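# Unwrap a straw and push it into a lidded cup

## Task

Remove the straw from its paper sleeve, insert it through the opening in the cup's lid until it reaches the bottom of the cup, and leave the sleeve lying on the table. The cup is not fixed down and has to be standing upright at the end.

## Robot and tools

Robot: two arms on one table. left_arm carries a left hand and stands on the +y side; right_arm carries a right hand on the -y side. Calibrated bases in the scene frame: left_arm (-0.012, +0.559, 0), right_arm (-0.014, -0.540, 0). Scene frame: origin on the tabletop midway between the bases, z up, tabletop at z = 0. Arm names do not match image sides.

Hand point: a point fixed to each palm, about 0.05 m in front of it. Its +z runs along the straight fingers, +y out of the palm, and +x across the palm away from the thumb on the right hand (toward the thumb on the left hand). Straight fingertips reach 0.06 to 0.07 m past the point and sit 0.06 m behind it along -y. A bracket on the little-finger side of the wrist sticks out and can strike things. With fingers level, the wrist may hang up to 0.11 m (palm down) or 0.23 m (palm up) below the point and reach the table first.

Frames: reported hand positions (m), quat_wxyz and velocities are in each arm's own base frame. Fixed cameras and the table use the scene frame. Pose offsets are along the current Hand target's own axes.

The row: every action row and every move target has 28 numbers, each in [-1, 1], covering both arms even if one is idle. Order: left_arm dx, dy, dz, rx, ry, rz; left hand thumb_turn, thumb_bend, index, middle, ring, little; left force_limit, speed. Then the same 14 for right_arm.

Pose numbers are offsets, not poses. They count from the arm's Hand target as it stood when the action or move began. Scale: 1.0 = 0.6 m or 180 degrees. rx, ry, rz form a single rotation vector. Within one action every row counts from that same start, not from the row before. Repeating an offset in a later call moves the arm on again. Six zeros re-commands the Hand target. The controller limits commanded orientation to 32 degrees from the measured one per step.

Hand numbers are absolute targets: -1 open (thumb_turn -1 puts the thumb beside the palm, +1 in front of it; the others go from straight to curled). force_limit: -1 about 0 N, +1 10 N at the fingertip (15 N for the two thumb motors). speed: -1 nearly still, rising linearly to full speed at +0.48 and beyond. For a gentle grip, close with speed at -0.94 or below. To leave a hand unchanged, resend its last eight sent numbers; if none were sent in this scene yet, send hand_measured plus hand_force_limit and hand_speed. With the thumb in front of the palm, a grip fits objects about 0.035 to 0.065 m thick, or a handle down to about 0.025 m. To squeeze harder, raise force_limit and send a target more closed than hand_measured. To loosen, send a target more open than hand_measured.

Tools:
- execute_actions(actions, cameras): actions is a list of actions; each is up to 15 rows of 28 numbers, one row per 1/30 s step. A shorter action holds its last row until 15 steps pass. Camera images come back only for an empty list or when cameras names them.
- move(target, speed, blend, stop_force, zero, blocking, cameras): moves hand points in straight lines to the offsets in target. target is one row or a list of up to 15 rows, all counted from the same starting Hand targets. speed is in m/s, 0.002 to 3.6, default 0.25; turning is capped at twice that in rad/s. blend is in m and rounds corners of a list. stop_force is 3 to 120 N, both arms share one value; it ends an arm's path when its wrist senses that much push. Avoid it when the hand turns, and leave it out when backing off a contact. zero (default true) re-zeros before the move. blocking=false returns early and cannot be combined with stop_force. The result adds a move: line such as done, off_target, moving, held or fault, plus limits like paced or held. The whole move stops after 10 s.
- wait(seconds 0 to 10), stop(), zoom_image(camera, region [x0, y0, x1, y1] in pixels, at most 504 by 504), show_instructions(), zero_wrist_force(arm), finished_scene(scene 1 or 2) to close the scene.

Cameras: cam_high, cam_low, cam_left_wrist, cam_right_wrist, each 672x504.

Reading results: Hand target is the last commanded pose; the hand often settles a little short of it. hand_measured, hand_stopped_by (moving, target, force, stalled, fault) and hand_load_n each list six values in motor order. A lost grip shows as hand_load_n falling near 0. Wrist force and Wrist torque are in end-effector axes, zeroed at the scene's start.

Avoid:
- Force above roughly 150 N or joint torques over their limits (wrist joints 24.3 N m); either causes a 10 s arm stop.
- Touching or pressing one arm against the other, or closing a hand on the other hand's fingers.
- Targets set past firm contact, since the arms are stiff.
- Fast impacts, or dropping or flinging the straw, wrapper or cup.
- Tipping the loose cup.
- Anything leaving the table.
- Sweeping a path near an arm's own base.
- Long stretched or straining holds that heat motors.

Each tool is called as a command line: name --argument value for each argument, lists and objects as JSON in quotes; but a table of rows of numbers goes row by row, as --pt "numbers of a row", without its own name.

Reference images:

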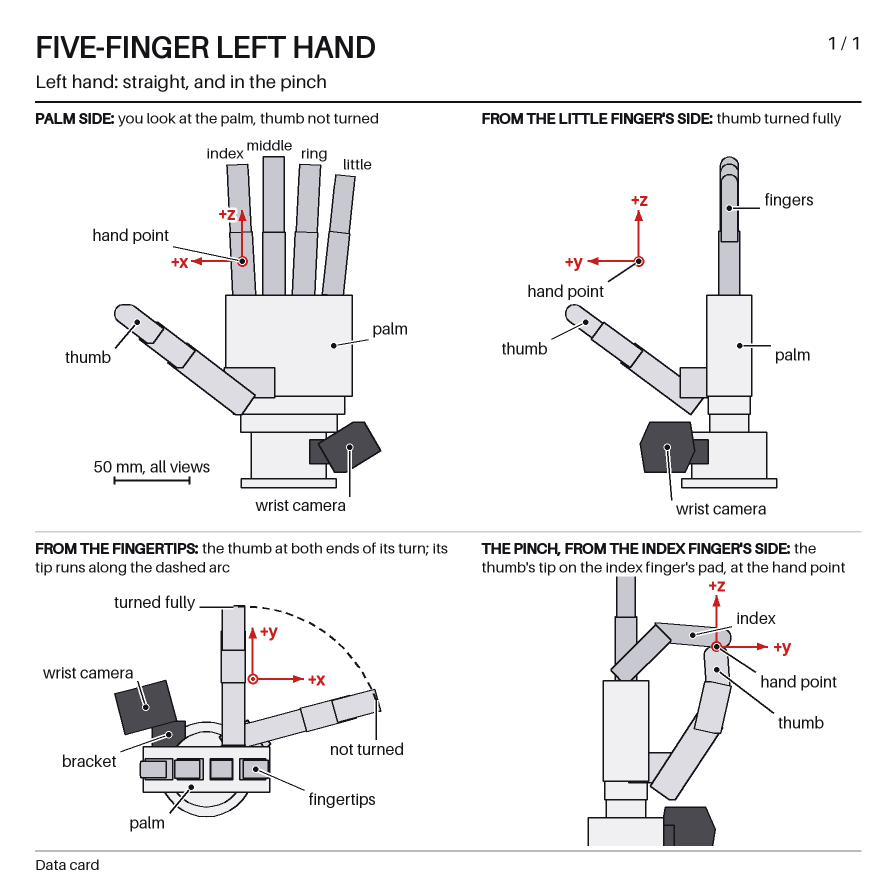

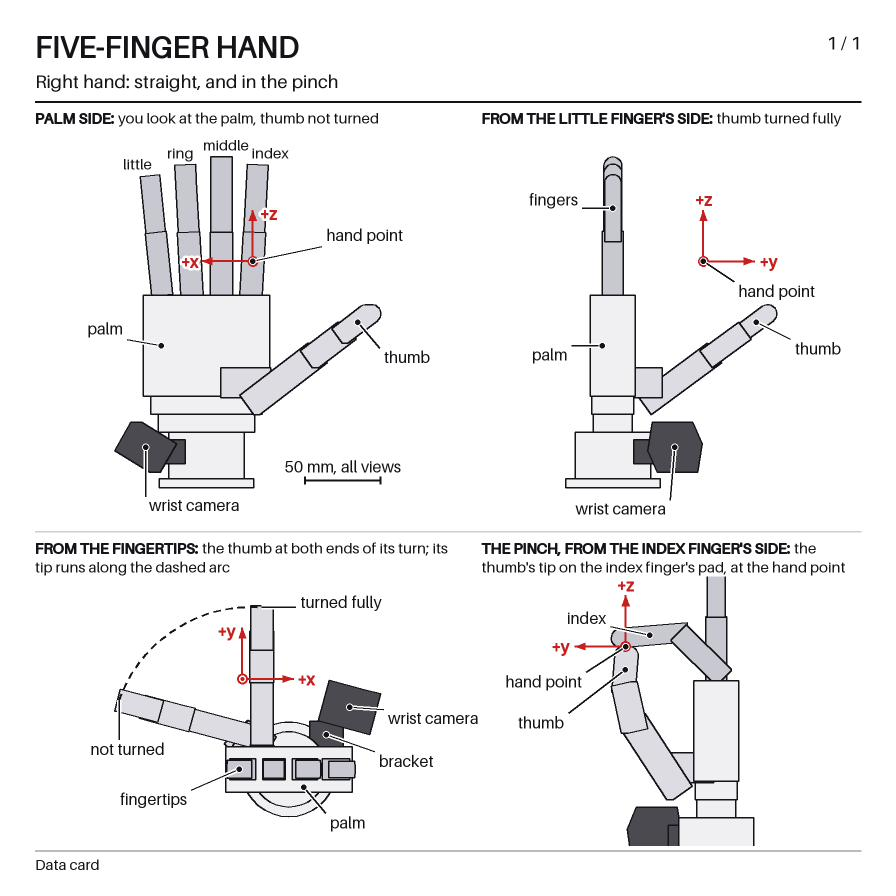

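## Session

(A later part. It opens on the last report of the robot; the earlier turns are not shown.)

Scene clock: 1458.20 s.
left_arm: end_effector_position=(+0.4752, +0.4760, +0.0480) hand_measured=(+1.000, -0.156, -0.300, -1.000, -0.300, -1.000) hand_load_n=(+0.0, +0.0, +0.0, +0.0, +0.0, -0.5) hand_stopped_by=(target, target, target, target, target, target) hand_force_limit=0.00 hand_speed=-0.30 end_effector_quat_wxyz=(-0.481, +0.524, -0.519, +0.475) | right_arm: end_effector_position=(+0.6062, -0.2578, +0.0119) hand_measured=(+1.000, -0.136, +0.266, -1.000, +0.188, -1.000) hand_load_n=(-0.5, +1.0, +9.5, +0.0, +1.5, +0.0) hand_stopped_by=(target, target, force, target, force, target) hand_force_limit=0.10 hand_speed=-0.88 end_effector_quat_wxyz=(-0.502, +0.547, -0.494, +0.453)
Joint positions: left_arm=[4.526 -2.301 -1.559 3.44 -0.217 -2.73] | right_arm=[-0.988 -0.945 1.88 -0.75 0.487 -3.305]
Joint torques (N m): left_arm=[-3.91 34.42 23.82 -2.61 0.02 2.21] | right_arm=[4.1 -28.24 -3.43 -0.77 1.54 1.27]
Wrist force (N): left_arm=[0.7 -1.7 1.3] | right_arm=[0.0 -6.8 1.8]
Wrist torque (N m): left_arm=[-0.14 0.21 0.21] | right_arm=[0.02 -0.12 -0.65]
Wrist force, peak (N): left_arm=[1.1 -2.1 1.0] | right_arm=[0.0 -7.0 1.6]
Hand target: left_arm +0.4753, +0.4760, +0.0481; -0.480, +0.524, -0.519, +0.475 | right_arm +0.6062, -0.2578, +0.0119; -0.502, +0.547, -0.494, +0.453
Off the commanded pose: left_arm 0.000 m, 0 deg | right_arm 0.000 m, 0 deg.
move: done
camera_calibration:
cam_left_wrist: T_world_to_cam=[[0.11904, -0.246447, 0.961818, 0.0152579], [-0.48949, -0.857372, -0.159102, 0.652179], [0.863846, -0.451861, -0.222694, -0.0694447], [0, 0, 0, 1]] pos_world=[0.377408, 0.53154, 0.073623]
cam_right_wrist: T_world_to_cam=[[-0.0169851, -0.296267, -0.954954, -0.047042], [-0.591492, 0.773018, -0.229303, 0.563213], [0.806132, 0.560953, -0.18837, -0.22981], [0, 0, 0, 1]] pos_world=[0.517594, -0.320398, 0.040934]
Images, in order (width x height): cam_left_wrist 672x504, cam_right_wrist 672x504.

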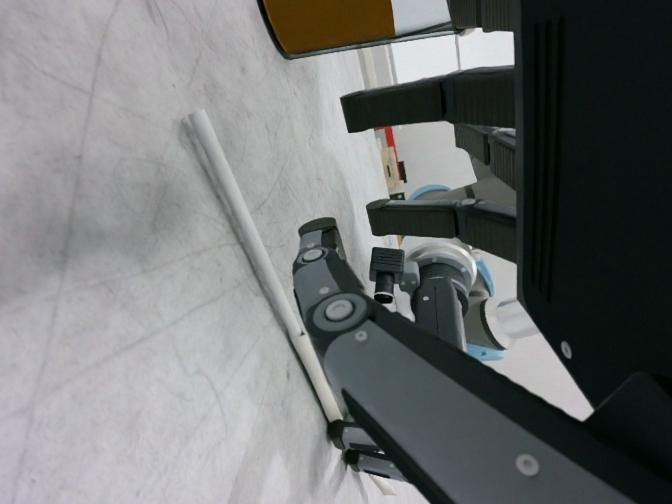

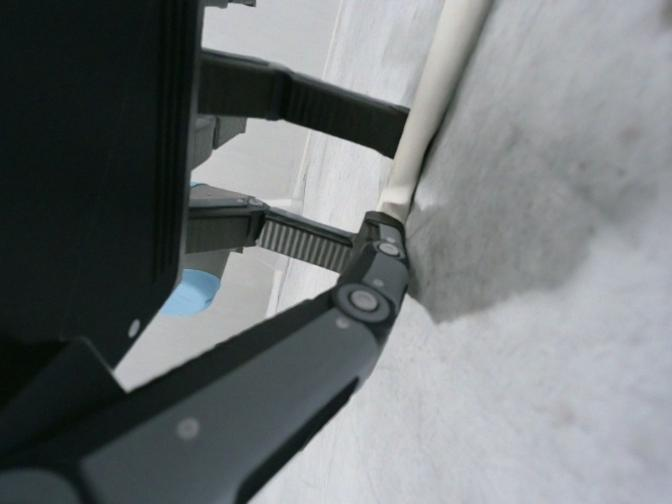

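move --target '[-0.0015,0.0357,0.0314,0,0,0,1,-0.155,-0.3,-1,-0.3,-1,0.0,-0.3,0,-0.0033,-0.0003,0,0,0,1,-0.135,0.5,-1,0.5,-1,0.1,-0.88]' --speed 0.06 --cameras '["cam_left_wrist"]'

Scene clock: 1493.57 s.
left_arm: end_effector_position=(+0.4923, +0.4773, +0.0251) hand_measured=(+1.000, -0.156, -0.300, -1.000, -0.300, -1.000) hand_load_n=(+0.0, +0.0, +0.0, +0.0, +0.0, +0.0) hand_stopped_by=(target, target, target, target, target, target) hand_force_limit=0.00 hand_speed=-0.30 end_effector_quat_wxyz=(-0.481, +0.524, -0.519, +0.475) end_effector_velocity=(-0.001, -0.002, +0.001) end_effector_angular_velocity=(-0.003, +0.000, -0.002) | right_arm: end_effector_position=(+0.6062, -0.2578, +0.0139) hand_measured=(+1.000, -0.136, +0.266, -1.000, +0.188, -1.000) hand_load_n=(+0.0, +2.0, +9.0, +0.0, +0.0, +0.0) hand_stopped_by=(target, target, force, target, force, target) hand_force_limit=0.10 hand_speed=-0.88 end_effector_quat_wxyz=(-0.502, +0.547, -0.494, +0.453)
Joint positions: left_arm=[4.495 -2.341 -1.551 3.522 -0.245 -2.781] | right_arm=[-0.988 -0.949 1.879 -0.745 0.487 -3.305]
Joint velocities: left_arm=[0.001 0.002 -0.003 -0.006 0.003 0.003] | right_arm=[within noise]
Joint torques (N m): left_arm=[9.88 46.78 3.9 -2.35 2.99 2.21] | right_arm=[1.91 -41.5 -19.45 0.91 0.79 1.34]
Wrist force (N): left_arm=[0.7 -1.7 1.2] | right_arm=[-0.3 -1.3 1.2]
Wrist torque (N m): left_arm=[-0.18 0.19 0.31] | right_arm=[0.19 -0.09 -0.46]
Wrist force, peak (N): left_arm=[0.7 -2.0 1.6] | right_arm=[0.1 -7.2 1.7]
Hand target: left_arm +0.4922, +0.4772, +0.0251; -0.480, +0.524, -0.519, +0.475 | right_arm +0.6062, -0.2578, +0.0139; -0.502, +0.547, -0.494, +0.453
Off the commanded pose: left_arm 0.000 m, 0 deg | right_arm 0.000 m, 0 deg.
move: done
camera_calibration:
cam_left_wrist: T_world_to_cam=[[0.119028, -0.246654, 0.961766, 0.0357937], [-0.48953, -0.857316, -0.159282, 0.65795], [0.863825, -0.451854, -0.222789, -0.0886553], [0, 0, 0, 1]] pos_world=[0.394408, 0.53284, 0.0506231]
Images, in order (width x height): cam_left_wrist 672x504.

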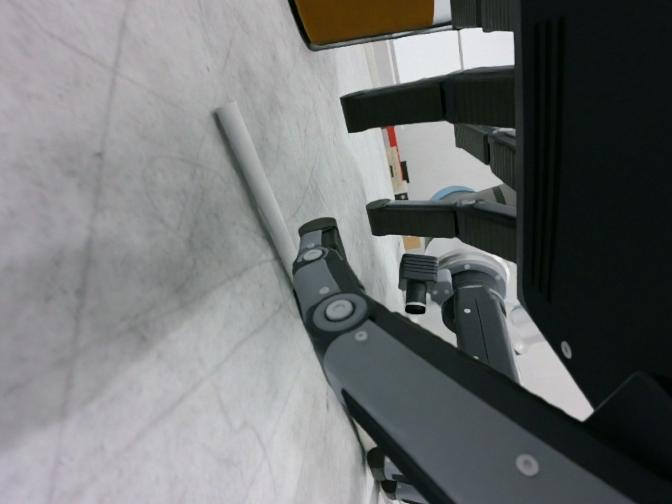

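move --target '[0,0.0266,0.0023,0,0,0,1,-0.155,-0.3,-1,-0.3,-1,0.0,-0.3,0,0,0,0,0,0,1,-0.135,0.5,-1,0.5,-1,0.1,-0.88]' --speed 0.013 --stop_force 4

move --target '[0,0,0,0,0,0,1,-0.155,0.5,-1,0.5,-1,-0.1,-0.88,0,0,0,0,0,0,1,-0.135,0.5,-1,0.5,-1,0.1,-0.88]' --cameras '["cam_left_wrist","cam_right_wrist"]'

Scene clock: 1513.17 s.
left_arm: end_effector_position=(+0.4921, +0.4771, +0.0106) hand_measured=(+1.000, -0.156, -0.300, -1.000, -0.300, -1.000) hand_load_n=(+0.0, -1.5, -0.5, +0.0, +0.0, +0.0) hand_stopped_by=(target, target, target, target, target, target) hand_force_limit=0.00 hand_speed=-0.30 end_effector_quat_wxyz=(-0.480, +0.524, -0.519, +0.475) | right_arm: end_effector_position=(+0.6062, -0.2578, +0.0139) hand_measured=(+1.000, -0.136, +0.266, -1.000, +0.188, -1.000) hand_load_n=(-0.5, +2.0, +9.0, +0.0, +0.0, +0.0) hand_stopped_by=(target, target, force, target, force, target) hand_force_limit=0.10 hand_speed=-0.88 end_effector_quat_wxyz=(-0.502, +0.547, -0.494, +0.453)
Joint positions: left_arm=[4.495 -2.365 -1.554 3.548 -0.245 -2.78] | right_arm=[-0.988 -0.949 1.879 -0.745 0.487 -3.305]
Joint torques (N m): left_arm=[0.98 46.58 13.63 -2.24 0.36 1.34] | right_arm=[-4.48 -24.8 -18.89 -2.19 -1.44 -0.47]
Wrist force (N): left_arm=[1.0 -4.1 1.4] | right_arm=[-0.2 -1.3 1.3]
Wrist torque (N m): left_arm=[-0.26 0.15 0.30] | right_arm=[0.19 -0.10 -0.46]
Wrist force, peak (N): left_arm=[1.2 -10.0 -3.6] | right_arm=[-0.2 -1.6 1.5]
Hand target: left_arm +0.4921, +0.4772, +0.0107; -0.480, +0.524, -0.519, +0.475 (not the last commanded pose) | right_arm +0.6062, -0.2578, +0.0139; -0.502, +0.547, -0.494, +0.453
Off the commanded pose: left_arm 0.002 m, 0 deg | right_arm 0.000 m, 0 deg.
move: contact (left_arm)

Scene clock: 1514.97 s.
left_arm: end_effector_position=(+0.4921, +0.4772, +0.0107) hand_measured=(+1.000, -0.156, +0.166, -1.000, +0.210, -1.000) hand_load_n=(+0.0, -1.0, +4.5, +0.0, +5.5, +0.0) hand_stopped_by=(target, target, force, target, force, target) hand_force_limit=-0.10 hand_speed=-0.88 end_effector_quat_wxyz=(-0.480, +0.524, -0.519, +0.475) | right_arm: end_effector_position=(+0.6062, -0.2578, +0.0139) hand_measured=(+1.000, -0.136, +0.266, -1.000, +0.188, -1.000) hand_load_n=(-0.5, +2.0, +9.0, -0.5, +0.0, +0.0) hand_stopped_by=(target, target, force, target, force, target) hand_force_limit=0.10 hand_speed=-0.88 end_effector_quat_wxyz=(-0.502, +0.547, -0.494, +0.453)
Joint positions: left_arm=[4.495 -2.365 -1.554 3.548 -0.245 -2.78] | right_arm=[-0.988 -0.949 1.879 -0.745 0.487 -3.305]
Joint torques (N m): left_arm=[-3.69 44.12 21.85 -1.71 -2.24 0.72] | right_arm=[-4.9 -26.46 -18.58 -2.23 -1.32 -0.33]
Wrist force (N): left_arm=[1.1 -8.3 3.4] | right_arm=[-0.2 -1.0 1.2]
Wrist torque (N m): left_arm=[-0.42 0.25 0.34] | right_arm=[0.21 -0.09 -0.46]
Wrist force, peak (N): left_arm=[1.3 -8.5 3.5] | right_arm=[0.0 -1.3 2.0]
Hand target: left_arm +0.4921, +0.4772, +0.0107; -0.480, +0.524, -0.519, +0.475 | right_arm +0.6062, -0.2578, +0.0139; -0.502, +0.547, -0.494, +0.453
Off the commanded pose: left_arm 0.000 m, 0 deg | right_arm 0.000 m, 0 deg.
move: done
camera_calibration:
cam_left_wrist: T_world_to_cam=[[0.119019, -0.246596, 0.961782, 0.0496028], [-0.489714, -0.857228, -0.159188, 0.655545], [0.863722, -0.452051, -0.222788, -0.0916763], [0, 0, 0, 1]] pos_world=[0.394308, 0.532741, 0.0362232]
cam_right_wrist: T_world_to_cam=[[-0.0169851, -0.296267, -0.954954, -0.0451321], [-0.591492, 0.773018, -0.229303, 0.563671], [0.806132, 0.560953, -0.18837, -0.229434], [0, 0, 0, 1]] pos_world=[0.517594, -0.320398, 0.042934]
Images, in order (width x height): cam_left_wrist 672x504, cam_right_wrist 672x504.

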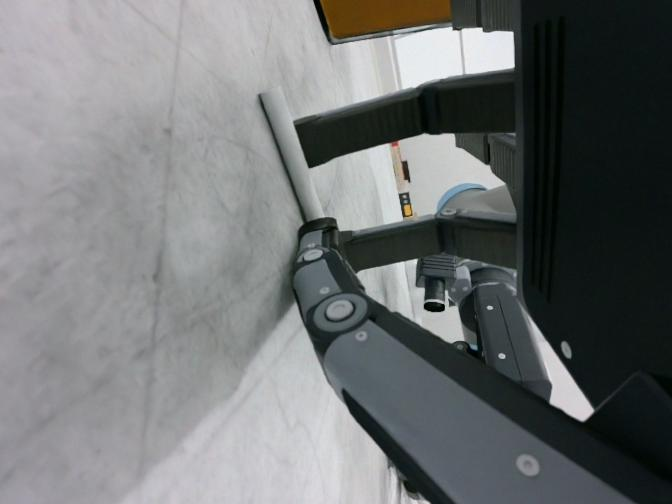

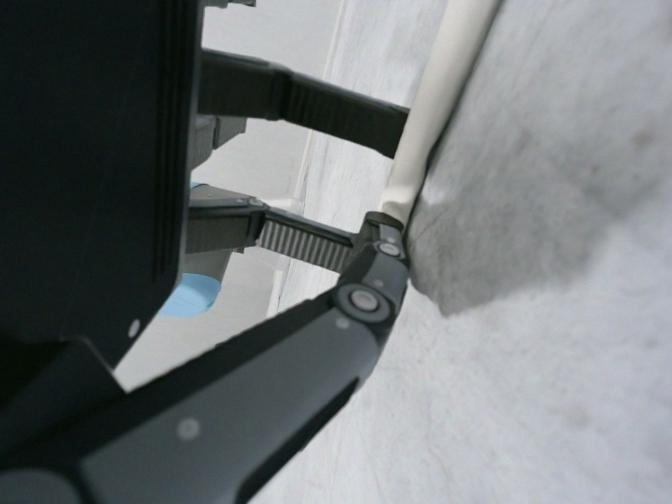

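move --pt "0 -0.0249 -0.0022 0 0 0 1 -0.155 0.5 -1 0.5 -1 -0.1 -0.88 0 -0.0199 -0.0017 0 0 0 1 -0.135 0.5 -1 0.5 -1 0.1 -0.88" --pt "-0.1000 -0.0247 -0.0048 0 0 0 1 -0.155 0.5 -1 0.5 -1 -0.1 -0.88 -0.1166 -0.0202 0.0014 0 0 0 1 -0.135 0.5 -1 0.5 -1 0.1 -0.88" --speed '[0.05,0.02]' --cameras '["cam_left_wrist","cam_right_wrist","cam_high","cam_low"]'

Scene clock: 1533.53 s.
left_arm: end_effector_position=(+0.4899, +0.5372, +0.0257) hand_measured=(+1.000, -0.156, +0.166, -1.000, +0.210, -1.000) hand_load_n=(+0.0, +0.0, +0.0, +0.0, +0.0, +0.0) hand_stopped_by=(target, target, force, target, force, target) hand_force_limit=-0.10 hand_speed=-0.88 end_effector_quat_wxyz=(-0.480, +0.524, -0.519, +0.475) | right_arm: end_effector_position=(+0.6009, -0.1879, +0.0260) hand_measured=(+1.000, -0.136, +0.266, -1.000, +0.188, -1.000) hand_load_n=(-0.5, +2.0, +9.0, +0.0, +0.0, +0.0) hand_stopped_by=(target, target, force, target, force, target) hand_force_limit=0.10 hand_speed=-0.88 end_effector_quat_wxyz=(-0.502, +0.547, -0.494, +0.453)
Joint positions: left_arm=[4.521 -2.449 -1.334 3.372 -0.221 -2.739] | right_arm=[-0.904 -1.05 2.027 -0.817 0.569 -3.277]
Joint torques (N m): left_arm=[3.1 52.43 3.36 -0.92 2.69 1.64] | right_arm=[-5.35 -27.27 -18.11 0.09 -1.3 1.46]
Wrist force (N): left_arm=[0.8 -1.8 1.4] | right_arm=[-0.5 -0.6 1.3]
Wrist torque (N m): left_arm=[-0.17 0.20 0.21] | right_arm=[0.19 -0.08 -0.45]
Wrist force, peak (N): left_arm=[1.1 -8.8 3.9] | right_arm=[-0.1 -1.6 1.2]
Hand target: left_arm +0.4899, +0.5371, +0.0257; -0.480, +0.524, -0.519, +0.475 | right_arm +0.6008, -0.1880, +0.0259; -0.502, +0.547, -0.494, +0.453
Off the commanded pose: left_arm 0.000 m, 0 deg | right_arm 0.000 m, 0 deg.
move: done
camera_calibration:
cam_left_wrist: T_world_to_cam=[[0.118993, -0.246691, 0.961761, 0.0502416], [-0.489653, -0.857242, -0.1593, 0.708331], [0.86376, -0.451974, -0.222799, -0.059218], [0, 0, 0, 1]] pos_world=[0.392008, 0.59284, 0.0513231]
cam_right_wrist: T_world_to_cam=[[-0.0168756, -0.296301, -0.954945, -0.0130228], [-0.591365, 0.773081, -0.229421, 0.509234], [0.806228, 0.560849, -0.188268, -0.262173], [0, 0, 0, 1]] pos_world=[0.512294, -0.250498, 0.0550344]

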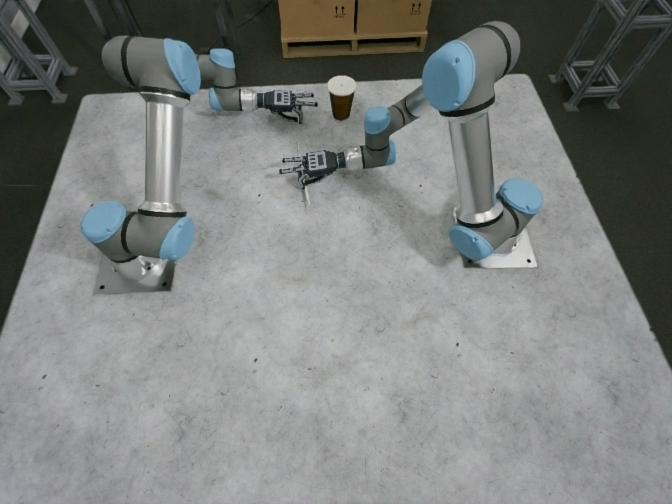

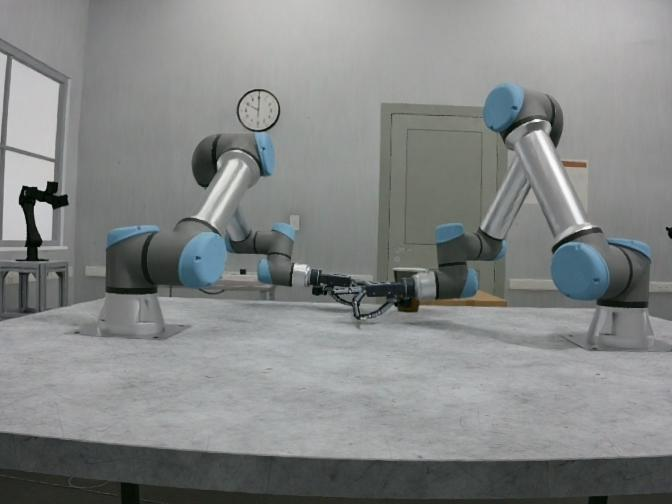

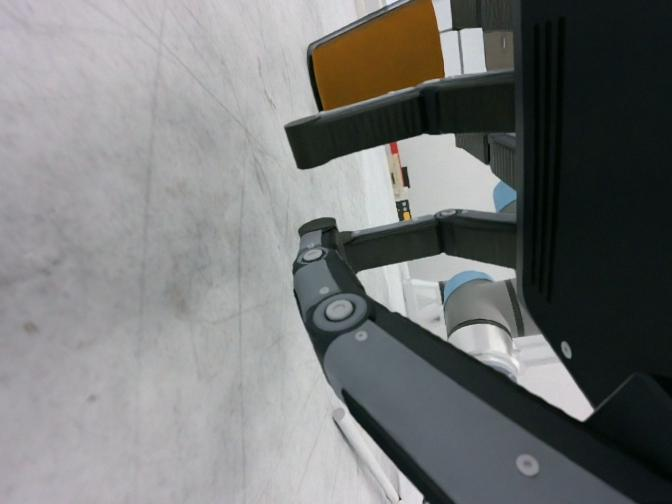

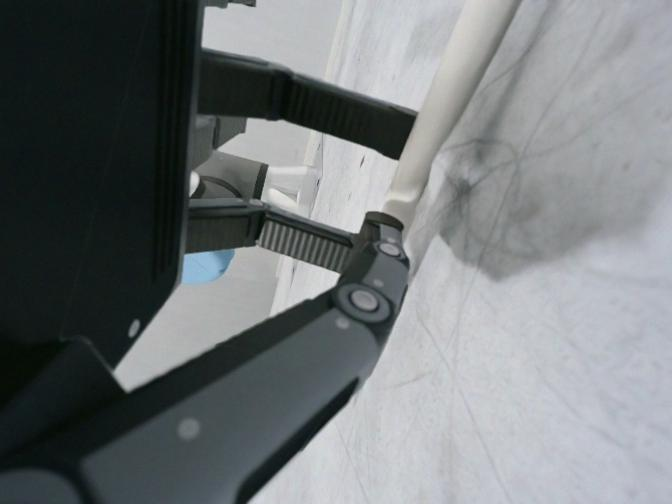

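zoom_image --camera "cam_high" --region '[250, 80, 370, 220]'

zoom_image --camera "cam_low" --region '[300, 260, 440, 340]'

zoom_image --camera "cam_left_wrist" --region '[300, 380, 440, 504]'

Scaled by 3.600.

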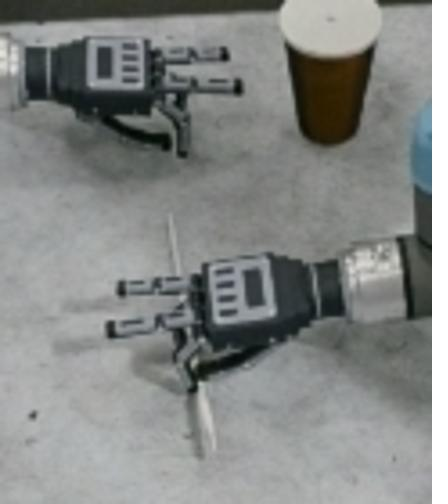

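Scaled by 3.600.

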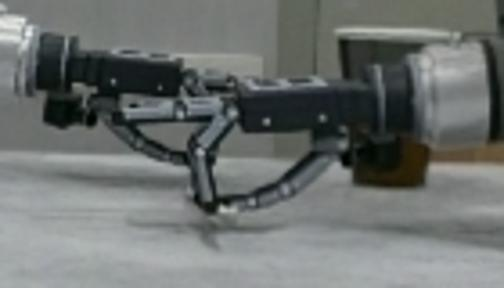

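Scaled by 3.600.

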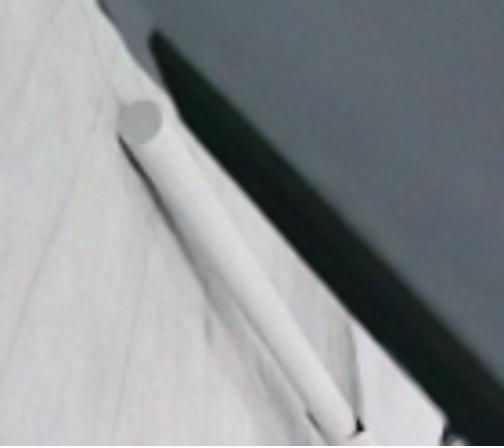

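move --pt "0 -0.0403 -0.0035 0 0 0 1 -0.155 -0.3 -1 -0.3 -1 -0.1 -0.3 0 0.0199 0.0017 0 0 0 1 -0.135 0.5 -1 0.5 -1 0.1 -0.88" --pt "0.2478 -0.0400 -0.0071 0 0 0 1 -0.155 -0.3 -1 -0.3 -1 -0.1 -0.3 0 0.0199 0.0017 0 0 0 1 -0.135 0.5 -1 0.5 -1 0.1 -0.88" --speed 0.1 --cameras '["cam_left_wrist","cam_right_wrist"]'

Scene clock: 1643.57 s.
left_arm: end_effector_position=(+0.4895, +0.3884, +0.0499) hand_measured=(+1.000, -0.156, -0.300, -1.000, -0.300, -1.000) hand_load_n=(+0.0, +0.0, +0.0, +0.0, +0.0, +0.0) hand_stopped_by=(target, target, target, target, target, target) hand_force_limit=-0.10 hand_speed=-0.30 end_effector_quat_wxyz=(-0.480, +0.524, -0.519, +0.475) | right_arm: end_effector_position=(+0.6008, -0.1880, +0.0140) hand_measured=(+1.000, -0.136, +0.266, -1.000, +0.188, -1.000) hand_load_n=(-0.5, +1.5, +9.0, +0.0, +0.0, +0.0) hand_stopped_by=(target, target, force, target, force, target) hand_force_limit=0.10 hand_speed=-0.88 end_effector_quat_wxyz=(-0.502, +0.547, -0.494, +0.453)
Joint positions: left_arm=[4.46 -2.153 -1.826 3.653 -0.278 -2.828] | right_arm=[-0.905 -1.023 2.03 -0.846 0.569 -3.277]
Joint torques (N m): left_arm=[9.23 31.98 18.53 -2.05 3.19 1.87] | right_arm=[-5.74 -44.12 -17.38 1.92 -1.22 1.98]
Wrist force (N): left_arm=[0.9 -1.9 0.8] | right_arm=[-0.5 -1.7 1.3]
Wrist torque (N m): left_arm=[-0.19 0.16 0.35] | right_arm=[0.15 -0.09 -0.49]
Wrist force, peak (N): left_arm=[0.9 -2.6 1.2] | right_arm=[-0.5 -1.9 1.3]
Hand target: left_arm +0.4895, +0.3884, +0.0499; -0.480, +0.524, -0.519, +0.475 | right_arm +0.6008, -0.1880, +0.0140; -0.502, +0.547, -0.494, +0.453
Off the commanded pose: left_arm 0.000 m, 0 deg | right_arm 0.000 m, 0 deg.
move: done
camera_calibration:
cam_left_wrist: T_world_to_cam=[[0.118983, -0.246471, 0.961819, -0.00973151], [-0.489687, -0.85726, -0.1591, 0.584387], [0.863742, -0.45206, -0.222693, -0.120851], [0, 0, 0, 1]] pos_world=[0.391708, 0.443941, 0.075423]
cam_right_wrist: T_world_to_cam=[[-0.0169851, -0.296267, -0.954954, -0.0245443], [-0.591492, 0.773018, -0.229303, 0.50652], [0.806132, 0.560953, -0.18837, -0.264235], [0, 0, 0, 1]] pos_world=[0.512194, -0.250598, 0.042934]
Images, in order (width x height): cam_left_wrist 672x504, cam_right_wrist 672x504.

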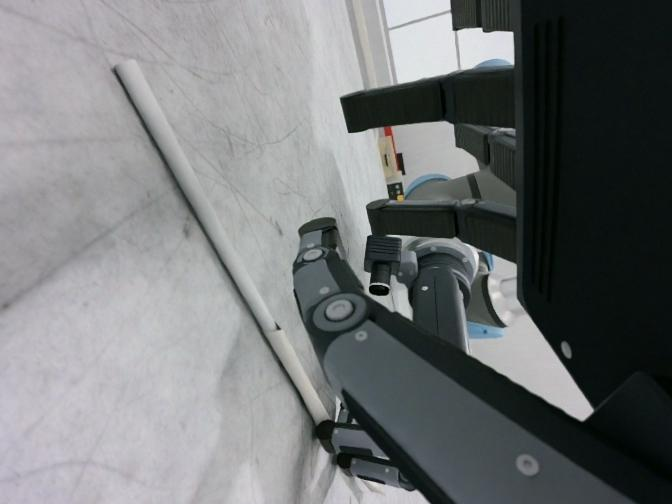

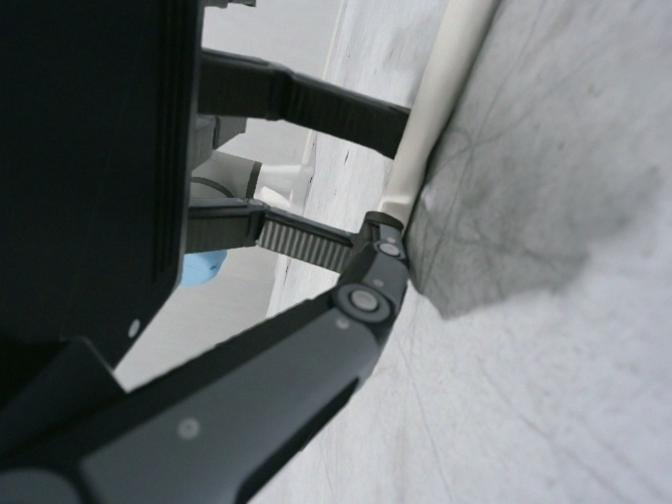

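move --target '[-0.0290,0.0414,0.0050,0,-0.0354,-0.0031,1,-0.05,-0.3,-1,-0.3,-1,-0.1,-0.3,0,0,0,0,0,0,1,-0.135,0.5,-1,0.5,-1,0.1,-0.88]' --speed 0.06 --cameras '["cam_left_wrist"]'

Scene clock: 1669.77 s.
left_arm: end_effector_position=(+0.4901, +0.4057, +0.0248) hand_measured=(+1.000, -0.050, -0.300, -1.000, -0.300, -1.000) hand_load_n=(+0.0, +0.0, +0.0, +0.0, +0.0, +0.0) hand_stopped_by=(target, target, target, target, target, target) hand_force_limit=-0.10 hand_speed=-0.30 end_effector_quat_wxyz=(-0.506, +0.553, -0.488, +0.447) | right_arm: end_effector_position=(+0.6008, -0.1880, +0.0140) hand_measured=(+1.000, -0.136, +0.266, -1.000, +0.188, -1.000) hand_load_n=(-0.5, +2.0, +9.0, +0.0, +0.0, +0.0) hand_stopped_by=(target, target, force, target, force, target) hand_force_limit=0.10 hand_speed=-0.88 end_effector_quat_wxyz=(-0.502, +0.547, -0.494, +0.453)
Joint positions: left_arm=[4.456 -2.167 -1.889 3.822 -0.389 -2.925] | right_arm=[-0.905 -1.023 2.03 -0.846 0.569 -3.277]
Joint torques (N m): left_arm=[-1.84 40.42 20.14 -2.06 2.96 1.77] | right_arm=[-2.18 -43.94 -18.71 2.07 0.06 1.49]
Wrist force (N): left_arm=[0.9 -2.0 0.8] | right_arm=[-0.5 -1.6 1.1]
Wrist torque (N m): left_arm=[-0.17 0.21 0.30] | right_arm=[0.17 -0.09 -0.48]
Wrist force, peak (N): left_arm=[1.0 -2.1 1.3] | right_arm=[-0.6 -1.8 1.4]
Hand target: left_arm +0.4901, +0.4058, +0.0249; -0.506, +0.552, -0.489, +0.447 | right_arm +0.6008, -0.1880, +0.0140; -0.502, +0.547, -0.494, +0.453
Off the commanded pose: left_arm 0.000 m, 0 deg | right_arm 0.000 m, 0 deg.
move: done
camera_calibration:
cam_left_wrist: T_world_to_cam=[[0.145712, -0.231363, 0.961894, -0.000609673], [-0.391118, -0.906537, -0.1588, 0.567215], [0.908733, -0.353075, -0.222583, -0.181221], [0, 0, 0, 1]] pos_world=[0.386618, 0.450075, 0.0503231]
Images, in order (width x height): cam_left_wrist 672x504.

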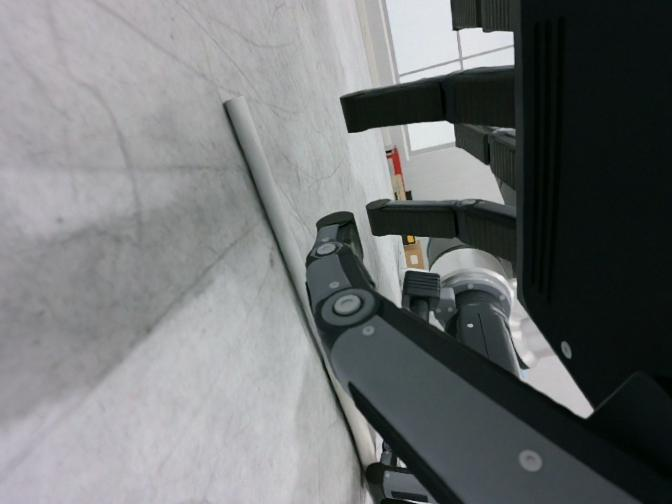

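move --target '[0,0.0349,0.0031,0,0,0,1,-0.05,-0.3,-1,-0.3,-1,-0.1,-0.3,0,0,0,0,0,0,1,-0.135,0.5,-1,0.5,-1,0.1,-0.88]' --speed 0.013 --stop_force 4

move --target '[0,0,0,0,0,0,1,-0.05,0.5,-1,0.5,-1,0.0,-0.88,0,0,0,0,0,0,1,-0.135,0.5,-1,0.5,-1,0.1,-0.88]' --cameras '["cam_left_wrist"]'

Scene clock: 1679.33 s.
left_arm: end_effector_position=(+0.4901, +0.4058, +0.0053) hand_measured=(+1.000, -0.050, -0.300, -1.000, -0.300, -1.000) hand_load_n=(+0.0, -1.5, +0.0, -0.5, +0.0, +0.0) hand_stopped_by=(target, target, target, target, target, target) hand_force_limit=-0.10 hand_speed=-0.30 end_effector_quat_wxyz=(-0.506, +0.552, -0.489, +0.447) | right_arm: end_effector_position=(+0.6008, -0.1880, +0.0140) hand_measured=(+1.000, -0.136, +0.266, -1.000, +0.188, -1.000) hand_load_n=(-0.5, +2.0, +9.0, +0.0, +0.0, -0.5) hand_stopped_by=(target, target, force, target, force, target) hand_force_limit=0.10 hand_speed=-0.88 end_effector_quat_wxyz=(-0.502, +0.547, -0.494, +0.453)
Joint positions: left_arm=[4.456 -2.206 -1.893 3.865 -0.389 -2.924] | right_arm=[-0.905 -1.023 2.03 -0.846 0.569 -3.277]
Joint torques (N m): left_arm=[-1.48 40.73 12.57 -1.7 1.16 0.64] | right_arm=[2.83 -44.13 -16.47 1.78 1.14 1.01]
Wrist force (N): left_arm=[0.5 -4.5 1.8] | right_arm=[-0.5 -1.5 1.0]
Wrist torque (N m): left_arm=[-0.33 0.27 0.29] | right_arm=[0.18 -0.08 -0.49]
Wrist force, peak (N): left_arm=[1.1 -13.2 -2.8] | right_arm=[-0.6 -2.0 1.4]
Hand target: left_arm +0.4901, +0.4059, +0.0053; -0.506, +0.552, -0.489, +0.447 (not the last commanded pose) | right_arm +0.6008, -0.1880, +0.0140; -0.502, +0.547, -0.494, +0.453
Off the commanded pose: left_arm 0.001 m, 0 deg | right_arm 0.000 m, 0 deg.
move: contact (left_arm)

Scene clock: 1680.43 s.
left_arm: end_effector_position=(+0.4901, +0.4059, +0.0053) hand_measured=(+1.000, -0.050, -0.034, -1.000, -0.024, -1.000) hand_load_n=(+0.0, -0.5, +4.5, +0.0, +6.0, +0.0) hand_stopped_by=(target, target, force, target, force, target) hand_force_limit=0.00 hand_speed=-0.88 end_effector_quat_wxyz=(-0.506, +0.552, -0.489, +0.447) | right_arm: end_effector_position=(+0.6008, -0.1880, +0.0140) hand_measured=(+1.000, -0.136, +0.266, -1.000, +0.188, -1.000) hand_load_n=(-0.5, +2.0, +9.0, +0.0, +0.5, +0.0) hand_stopped_by=(target, target, force, target, force, target) hand_force_limit=0.10 hand_speed=-0.88 end_effector_quat_wxyz=(-0.502, +0.547, -0.494, +0.453)
Joint positions: left_arm=[4.456 -2.205 -1.893 3.865 -0.389 -2.924] | right_arm=[-0.905 -1.023 2.03 -0.846 0.569 -3.277]
Joint torques (N m): left_arm=[-1.02 31.68 14.15 -1.86 1.24 0.69] | right_arm=[2.04 -43.16 -16.55 2.01 1.27 0.69]
Wrist force (N): left_arm=[1.2 -15.9 6.5] | right_arm=[-0.4 -1.6 1.1]
Wrist torque (N m): left_arm=[-0.41 0.35 0.62] | right_arm=[0.18 -0.10 -0.48]
Wrist force, peak (N): left_arm=[1.5 -16.0 7.3] | right_arm=[-0.6 -1.7 1.3]
Hand target: left_arm +0.4901, +0.4059, +0.0053; -0.506, +0.552, -0.489, +0.447 | right_arm +0.6008, -0.1880, +0.0140; -0.502, +0.547, -0.494, +0.453
Off the commanded pose: left_arm 0.000 m, 0 deg | right_arm 0.000 m, 0 deg.
move: done
camera_calibration:
cam_left_wrist: T_world_to_cam=[[0.145671, -0.231982, 0.961751, 0.0183961], [-0.391163, -0.906415, -0.159387, 0.564294], [0.90872, -0.352983, -0.222781, -0.1855], [0, 0, 0, 1]] pos_world=[0.386618, 0.450273, 0.0309229]
Images, in order (width x height): cam_left_wrist 672x504.

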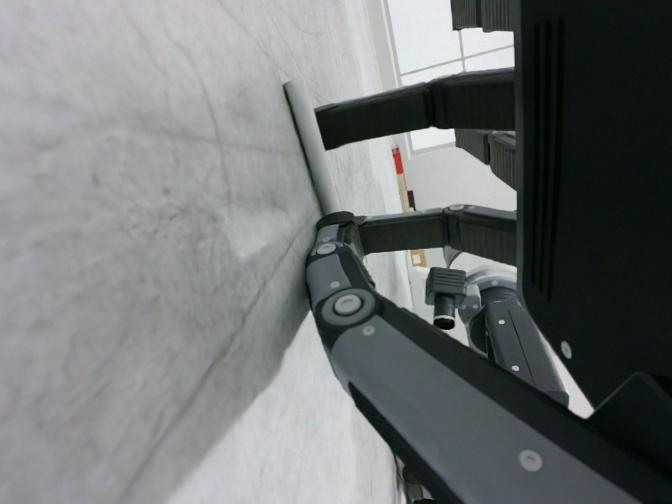

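move --pt "0 -0.0033 -0.0003 0 0 0 1 -0.05 0.5 -1 0.5 -1 0.0 -0.88 0 0 0 0 0 0 1 -0.135 0.5 -1 0.5 -1 0.1 -0.88" --pt "-0.0667 -0.0033 -0.0003 0 0 0 1 -0.05 0.5 -1 0.5 -1 0.0 -0.88 -0.0667 0.0002 -0.0025 0 0 0 1 -0.135 0.5 -1 0.5 -1 0.1 -0.88" --speed '[0.03,0.015]' --cameras '["cam_left_wrist","cam_right_wrist"]'

Scene clock: 1692.10 s.
left_arm: end_effector_position=(+0.4851, +0.4457, +0.0073) hand_measured=(+1.000, -0.050, -0.034, -1.000, -0.024, -1.000) hand_load_n=(+0.0, +0.0, +0.0, +0.0, +0.0, +0.0) hand_stopped_by=(target, target, force, target, force, target) hand_force_limit=0.00 hand_speed=-0.88 end_effector_quat_wxyz=(-0.506, +0.552, -0.489, +0.447) | right_arm: end_effector_position=(+0.5952, -0.1482, +0.0140) hand_measured=(+1.000, -0.136, +0.266, -1.000, +0.188, -1.000) hand_load_n=(-0.5, +2.0, +9.0, +0.0, +0.0, +0.0) hand_stopped_by=(target, target, force, target, force, target) hand_force_limit=0.10 hand_speed=-0.88 end_effector_quat_wxyz=(-0.502, +0.547, -0.494, +0.453)
Joint positions: left_arm=[4.487 -2.254 -1.784 3.786 -0.359 -2.904] | right_arm=[-0.852 -1.063 2.111 -0.899 0.621 -3.262]
Joint torques (N m): left_arm=[1.54 41.81 1.5 -0.1 1.94 1.59] | right_arm=[-5.02 -31.7 -16.98 -1.28 -0.59 1.9]
Wrist force (N): left_arm=[0.1 -1.5 1.3] | right_arm=[0.1 -1.5 1.2]
Wrist torque (N m): left_arm=[-0.16 0.30 0.14] | right_arm=[0.13 -0.13 -0.47]
Wrist force, peak (N): left_arm=[0.8 -16.6 6.9] | right_arm=[-0.6 -1.9 1.3]
Hand target: left_arm +0.4852, +0.4456, +0.0073; -0.506, +0.552, -0.489, +0.447 | right_arm +0.5952, -0.1483, +0.0140; -0.502, +0.547, -0.494, +0.453
Off the commanded pose: left_arm 0.000 m, 0 deg | right_arm 0.000 m, 0 deg.
move: done
camera_calibration:
cam_left_wrist: T_world_to_cam=[[0.145709, -0.231895, 0.961766, 0.0263619], [-0.391147, -0.906437, -0.159296, 0.598774], [0.908721, -0.352981, -0.222781, -0.166554], [0, 0, 0, 1]] pos_world=[0.381719, 0.490074, 0.032923]
cam_right_wrist: T_world_to_cam=[[-0.0169844, -0.296266, -0.954954, -0.0127527], [-0.591444, 0.773052, -0.229314, 0.472448], [0.806167, 0.560907, -0.188355, -0.282056], [0, 0, 0, 1]] pos_world=[0.506594, -0.210798, 0.043034]
Images, in order (width x height): cam_left_wrist 672x504, cam_right_wrist 672x504.

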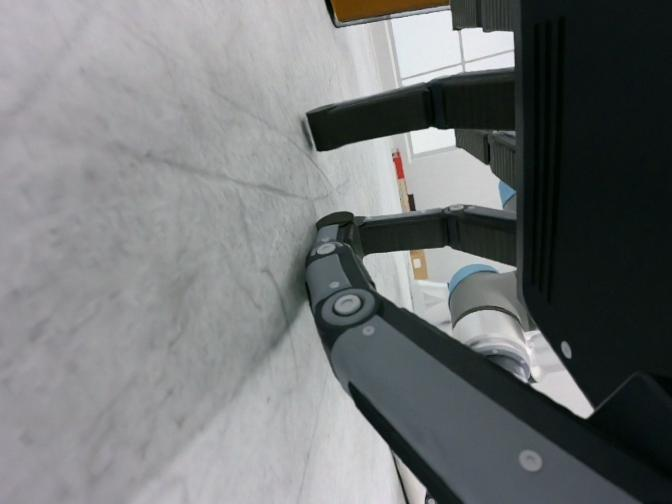

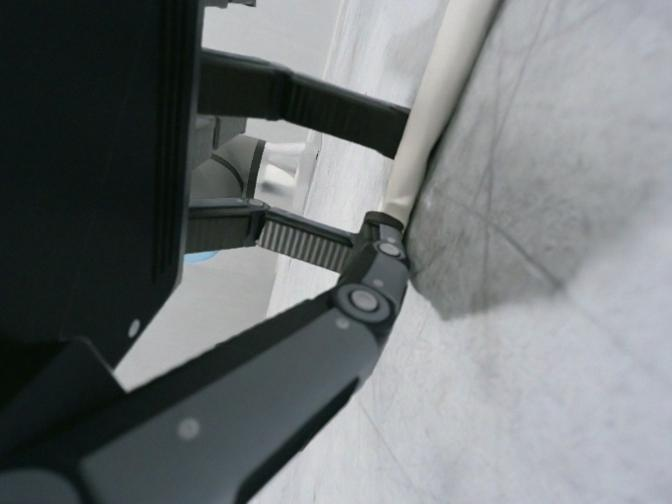

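move --pt "0 0 0 0 0 0 1 -0.05 -0.3 -1 -0.3 -1 0.0 -0.3 0 0 0 0 0 0 1 -0.135 -0.3 -1 -0.3 -1 0.1 -0.6" --pt "0 -0.0830 -0.0073 0 0 0 1 -0.155 -1 -0.5 -1 -1 0.0 -0.3 0 -0.0349 -0.0031 0 0 0 1 -0.135 -0.3 -1 -0.3 -1 0.1 -0.6" --pt "0 -0.0830 -0.0073 0 0 0 1 -0.155 -1 -0.5 -1 -1 0.0 -0.3 0.0833 -0.0349 -0.0031 0 0 0 1 -0.135 -0.3 -1 -0.3 -1 0.1 -0.6" --speed '[0.08,0.08,0.1]' --cameras '["cam_left_wrist","cam_right_wrist"]'

Scene clock: 1713.53 s.
left_arm: end_effector_position=(+0.4852, +0.4455, +0.0573) hand_measured=(+1.000, -0.156, -1.000, -0.500, -1.000, -1.000) hand_load_n=(+0.0, +0.0, +0.0, +0.0, +0.0, +0.0) hand_stopped_by=(target, target, target, target, target, target) hand_force_limit=0.00 hand_speed=-0.30 end_effector_quat_wxyz=(-0.506, +0.552, -0.489, +0.447) | right_arm: end_effector_position=(+0.6003, -0.1980, +0.0349) hand_measured=(+1.000, -0.136, -0.300, -1.000, -0.300, -1.000) hand_load_n=(+0.0, +0.0, +0.0, +0.0, +0.0, +0.0) hand_stopped_by=(target, target, target, target, target, target) hand_force_limit=0.10 hand_speed=-0.60 end_effector_quat_wxyz=(-0.502, +0.547, -0.494, +0.452) end_effector_velocity=(+0.000, +0.001, +0.001) end_effector_angular_velocity=(-0.003, -0.002, -0.002)
Joint positions: left_arm=[4.487 -2.164 -1.769 3.681 -0.36 -2.904] | right_arm=[-0.92 -1.06 2.007 -0.782 0.553 -3.282]
Joint velocities: left_arm=[within noise] | right_arm=[0.002 -0.003 0.004 -0.006 0.003 0.001]
Joint torques (N m): left_arm=[2.48 38.45 6.26 0.72 -1.44 -1.66] | right_arm=[7.16 -42.63 -5.41 -3.05 1.45 0.76]
Wrist force (N): left_arm=[0.5 -1.6 1.1] | right_arm=[-0.3 -0.8 1.2]
Wrist torque (N m): left_arm=[-0.16 0.23 0.17] | right_arm=[0.18 -0.08 -0.39]
Wrist force, peak (N): left_arm=[0.2 -2.6 0.9] | right_arm=[-0.2 -1.5 1.3]
Hand target: left_arm +0.4852, +0.4455, +0.0573; -0.506, +0.552, -0.489, +0.447 | right_arm +0.6003, -0.1981, +0.0350; -0.502, +0.547, -0.494, +0.453
Off the commanded pose: left_arm 0.000 m, 0 deg | right_arm 0.000 m, 0 deg.
move: done
camera_calibration:
cam_left_wrist: T_world_to_cam=[[0.145724, -0.2319, 0.961762, -0.0217758], [-0.391183, -0.906424, -0.159286, 0.606563], [0.908703, -0.353013, -0.222803, -0.155461], [0, 0, 0, 1]] pos_world=[0.381719, 0.489874, 0.0829231]
cam_right_wrist: T_world_to_cam=[[-0.0172327, -0.296099, -0.955002, -0.00741357], [-0.591507, 0.77309, -0.229024, 0.518834], [0.806116, 0.560943, -0.188467, -0.254218], [0, 0, 0, 1]] pos_world=[0.511695, -0.260699, 0.0638337]
Images, in order (width x height): cam_left_wrist 672x504, cam_right_wrist 672x504.

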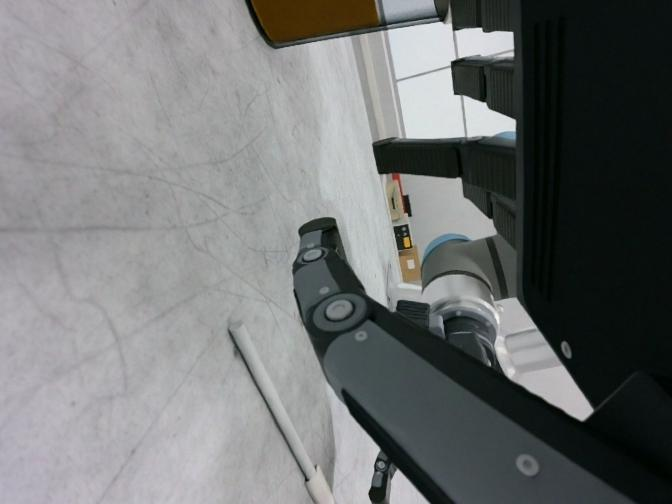

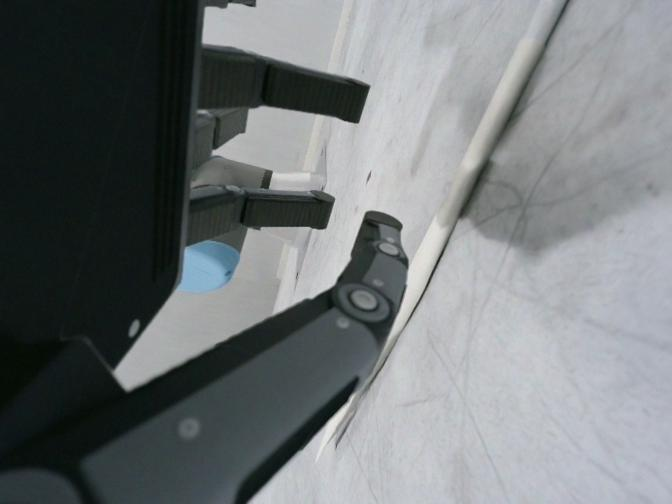

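move --target '[0,0,0,0,0,0,1,-0.155,-1,-0.5,-1,-1,0.0,-0.3,0,0.0181,0.0225,0,0,0,1,-0.09,-0.3,-1,-0.3,-1,0.1,-0.6]' --speed 0.06

move --target '[0,0,0,0,0,0,1,-0.155,-1,-0.5,-1,-1,0.0,-0.3,0,0.0266,0.0023,0,0,0,1,-0.09,-0.3,-1,-0.3,-1,0.1,-0.6]' --speed 0.013 --stop_force 4 --cameras '["cam_right_wrist"]'

Scene clock: 1742.20 s.
left_arm: end_effector_position=(+0.4852, +0.4455, +0.0573) hand_measured=(+1.000, -0.156, -1.000, -0.500, -1.000, -1.000) hand_load_n=(+0.0, +0.0, +0.0, +0.0, +0.0, +0.0) hand_stopped_by=(target, target, target, target, target, target) hand_force_limit=0.00 hand_speed=-0.30 end_effector_quat_wxyz=(-0.506, +0.552, -0.489, +0.447) | right_arm: end_effector_position=(+0.6129, -0.1968, +0.0229) hand_measured=(+1.000, -0.090, -0.300, -1.000, -0.300, -1.000) hand_load_n=(+0.0, +0.0, +0.0, +0.0, +0.0, +0.0) hand_stopped_by=(target, target, target, target, target, target) hand_force_limit=0.10 hand_speed=-0.60 end_effector_quat_wxyz=(-0.502, +0.547, -0.494, +0.453) end_effector_velocity=(-0.002, +0.000, +0.001) end_effector_angular_velocity=(+0.001, +0.000, +0.000)
Joint positions: left_arm=[4.487 -2.164 -1.769 3.681 -0.36 -2.904] | right_arm=[-0.895 -1.021 1.983 -0.805 0.578 -3.274]
Joint velocities: left_arm=[within noise] | right_arm=[-0.003 -0.005 0.004 0.001 -0.003 0]
Joint torques (N m): left_arm=[5.01 38.71 9.83 0.31 1.1 -1.65] | right_arm=[-7.63 -45.23 -3.89 1.3 -1.6 0.74]
Wrist force (N): left_arm=[0.3 -1.9 1.1] | right_arm=[-0.3 -0.7 1.2]
Wrist torque (N m): left_arm=[-0.19 0.25 0.16] | right_arm=[0.19 -0.09 -0.44]
Wrist force, peak (N): left_arm=[0.3 -1.9 1.3] | right_arm=[-0.4 -0.6 1.6]
Hand target: left_arm +0.4852, +0.4455, +0.0573; -0.506, +0.552, -0.489, +0.447 | right_arm +0.6128, -0.1968, +0.0230; -0.502, +0.547, -0.494, +0.453
Off the commanded pose: left_arm 0.000 m, 0 deg | right_arm 0.000 m, 0 deg.
move: done

Scene clock: 1744.03 s.
left_arm: end_effector_position=(+0.4852, +0.4455, +0.0573) hand_measured=(+1.000, -0.156, -1.000, -0.500, -1.000, -1.000) hand_load_n=(+0.0, +0.0, +0.0, +0.0, -0.5, +0.0) hand_stopped_by=(target, target, target, target, target, target) hand_force_limit=0.00 hand_speed=-0.30 end_effector_quat_wxyz=(-0.506, +0.552, -0.489, +0.447) | right_arm: end_effector_position=(+0.6128, -0.1968, +0.0140) hand_measured=(+1.000, -0.088, -0.300, -1.000, -0.300, -1.000) hand_load_n=(-0.5, -2.0, +0.0, +0.0, +0.0, +0.0) hand_stopped_by=(target, target, target, target, target, target) hand_force_limit=0.10 hand_speed=-0.60 end_effector_quat_wxyz=(-0.502, +0.547, -0.494, +0.453)
Joint positions: left_arm=[4.487 -2.164 -1.769 3.681 -0.36 -2.904] | right_arm=[-0.895 -1.002 1.986 -0.826 0.578 -3.274]
Joint torques (N m): left_arm=[6.05 39.12 13.12 0.35 2.28 -1.47] | right_arm=[-2.94 -44.06 -18.12 1.99 0.58 -0.31]
Wrist force (N): left_arm=[0.3 -1.6 1.1] | right_arm=[-0.6 -3.7 0.5]
Wrist torque (N m): left_arm=[-0.16 0.26 0.16] | right_arm=[0.06 -0.06 -0.51]
Wrist force, peak (N): left_arm=[0.1 -1.8 1.2] | right_arm=[-0.7 -7.7 -1.1]
Hand target: left_arm +0.4852, +0.4455, +0.0573; -0.506, +0.552, -0.489, +0.447 | right_arm +0.6128, -0.1968, +0.0140; -0.502, +0.547, -0.494, +0.453 (not the last commanded pose)
Off the commanded pose: left_arm 0.000 m, 0 deg | right_arm 0.007 m, 0 deg.
move: contact (right_arm)
camera_calibration:
cam_right_wrist: T_world_to_cam=[[-0.0169851, -0.296267, -0.954954, -0.0268522], [-0.591492, 0.773018, -0.229303, 0.520444], [0.806132, 0.560953, -0.18837, -0.268953], [0, 0, 0, 1]] pos_world=[0.524194, -0.259398, 0.043034]
Images, in order (width x height): cam_right_wrist 672x504.

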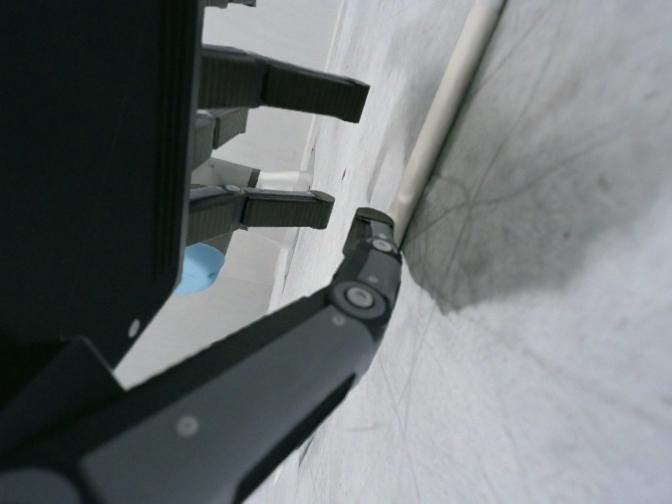

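move --target '[0,0,0,0,0,0,1,-0.155,-1,-0.5,-1,-1,0.0,-0.3,0,-0.0100,-0.0092,0,0,0,1,-0.09,-0.3,-1,-0.3,-1,0.1,-0.6]' --speed 0.04

move --target '[0,0,0,0,0,0,1,-0.155,-1,-0.5,-1,-1,0.0,-0.3,0,0.0216,0.0019,0,0,0,1,-0.09,-0.3,-1,-0.3,-1,0.1,-0.6]' --speed 0.013 --stop_force 4 --cameras '["cam_right_wrist"]'

Scene clock: 1751.07 s.
left_arm: end_effector_position=(+0.4852, +0.4455, +0.0573) hand_measured=(+1.000, -0.156, -1.000, -0.500, -1.000, -1.000) hand_load_n=(+0.0, +0.5, +0.0, +0.0, +0.0, +0.0) hand_stopped_by=(target, target, target, target, target, target) hand_force_limit=0.00 hand_speed=-0.30 end_effector_quat_wxyz=(-0.506, +0.552, -0.489, +0.447) | right_arm: end_effector_position=(+0.6077, -0.1973, +0.0205) hand_measured=(+1.000, -0.090, -0.300, -1.000, -0.300, -1.000) hand_load_n=(+0.0, +0.0, +0.0, -0.5, -0.5, +0.0) hand_stopped_by=(target, target, target, target, target, target) hand_force_limit=0.10 hand_speed=-0.60 end_effector_quat_wxyz=(-0.502, +0.547, -0.494, +0.453)
Joint positions: left_arm=[4.487 -2.164 -1.769 3.681 -0.36 -2.904] | right_arm=[-0.905 -1.021 1.995 -0.813 0.568 -3.277]
Joint torques (N m): left_arm=[5.96 37.71 14.65 -0.05 2.69 -1.66] | right_arm=[5.87 -20.46 -16.93 -1.04 0.76 -1.01]
Wrist force (N): left_arm=[0.3 -1.7 1.0] | right_arm=[-0.5 -0.8 1.2]
Wrist torque (N m): left_arm=[-0.16 0.25 0.16] | right_arm=[0.18 -0.07 -0.38]
Wrist force, peak (N): left_arm=[0.5 -2.0 1.0] | right_arm=[-0.5 -4.0 0.4]
Hand target: left_arm +0.4852, +0.4455, +0.0573; -0.506, +0.552, -0.489, +0.447 | right_arm +0.6078, -0.1973, +0.0204; -0.502, +0.547, -0.494, +0.453
Off the commanded pose: left_arm 0.000 m, 0 deg | right_arm 0.000 m, 0 deg.
move: done

Scene clock: 1753.17 s.
left_arm: end_effector_position=(+0.4852, +0.4455, +0.0573) hand_measured=(+1.000, -0.156, -1.000, -0.500, -1.000, -1.000) hand_load_n=(+0.0, +0.0, -0.5, -0.5, +0.0, +0.0) hand_stopped_by=(target, target, target, target, target, target) hand_force_limit=0.00 hand_speed=-0.30 end_effector_quat_wxyz=(-0.506, +0.552, -0.489, +0.447) | right_arm: end_effector_position=(+0.6078, -0.1973, +0.0083) hand_measured=(+1.000, -0.088, -0.300, -1.000, -0.300, -1.000) hand_load_n=(-0.5, -2.5, +0.0, +0.0, +0.0, +0.0) hand_stopped_by=(target, target, target, target, target, target) hand_force_limit=0.10 hand_speed=-0.60 end_effector_quat_wxyz=(-0.502, +0.547, -0.494, +0.453)
Joint positions: left_arm=[4.487 -2.164 -1.769 3.681 -0.36 -2.904] | right_arm=[-0.905 -0.995 1.998 -0.842 0.568 -3.277]
Joint torques (N m): left_arm=[6.05 38.3 18.59 -0.5 2.76 -1.62] | right_arm=[6.32 -44.09 -17.06 2.04 1.45 0.41]
Wrist force (N): left_arm=[0.3 -1.5 1.2] | right_arm=[-0.6 -3.5 2.2]
Wrist torque (N m): left_arm=[-0.14 0.26 0.15] | right_arm=[0.08 -0.08 -0.44]
Wrist force, peak (N): left_arm=[0.3 -2.0 1.3] | right_arm=[-0.9 -8.5 -3.5]
Hand target: left_arm +0.4852, +0.4455, +0.0573; -0.506, +0.552, -0.489, +0.447 | right_arm +0.6078, -0.1973, +0.0083; -0.502, +0.547, -0.494, +0.453 (not the last commanded pose)
Off the commanded pose: left_arm 0.000 m, 0 deg | right_arm 0.001 m, 0 deg.
move: contact (right_arm)
camera_calibration:
cam_right_wrist: T_world_to_cam=[[-0.0169851, -0.296267, -0.954954, -0.0325285], [-0.591492, 0.773018, -0.229303, 0.516566], [0.806132, 0.560953, -0.18837, -0.265716], [0, 0, 0, 1]] pos_world=[0.519194, -0.259898, 0.037334]
Images, in order (width x height): cam_right_wrist 672x504.

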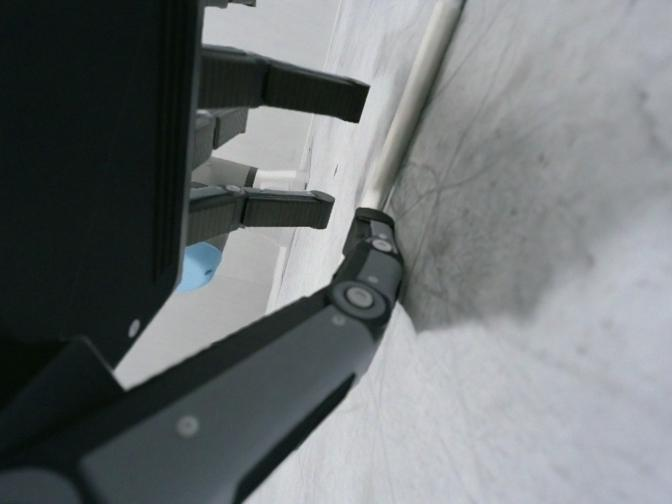

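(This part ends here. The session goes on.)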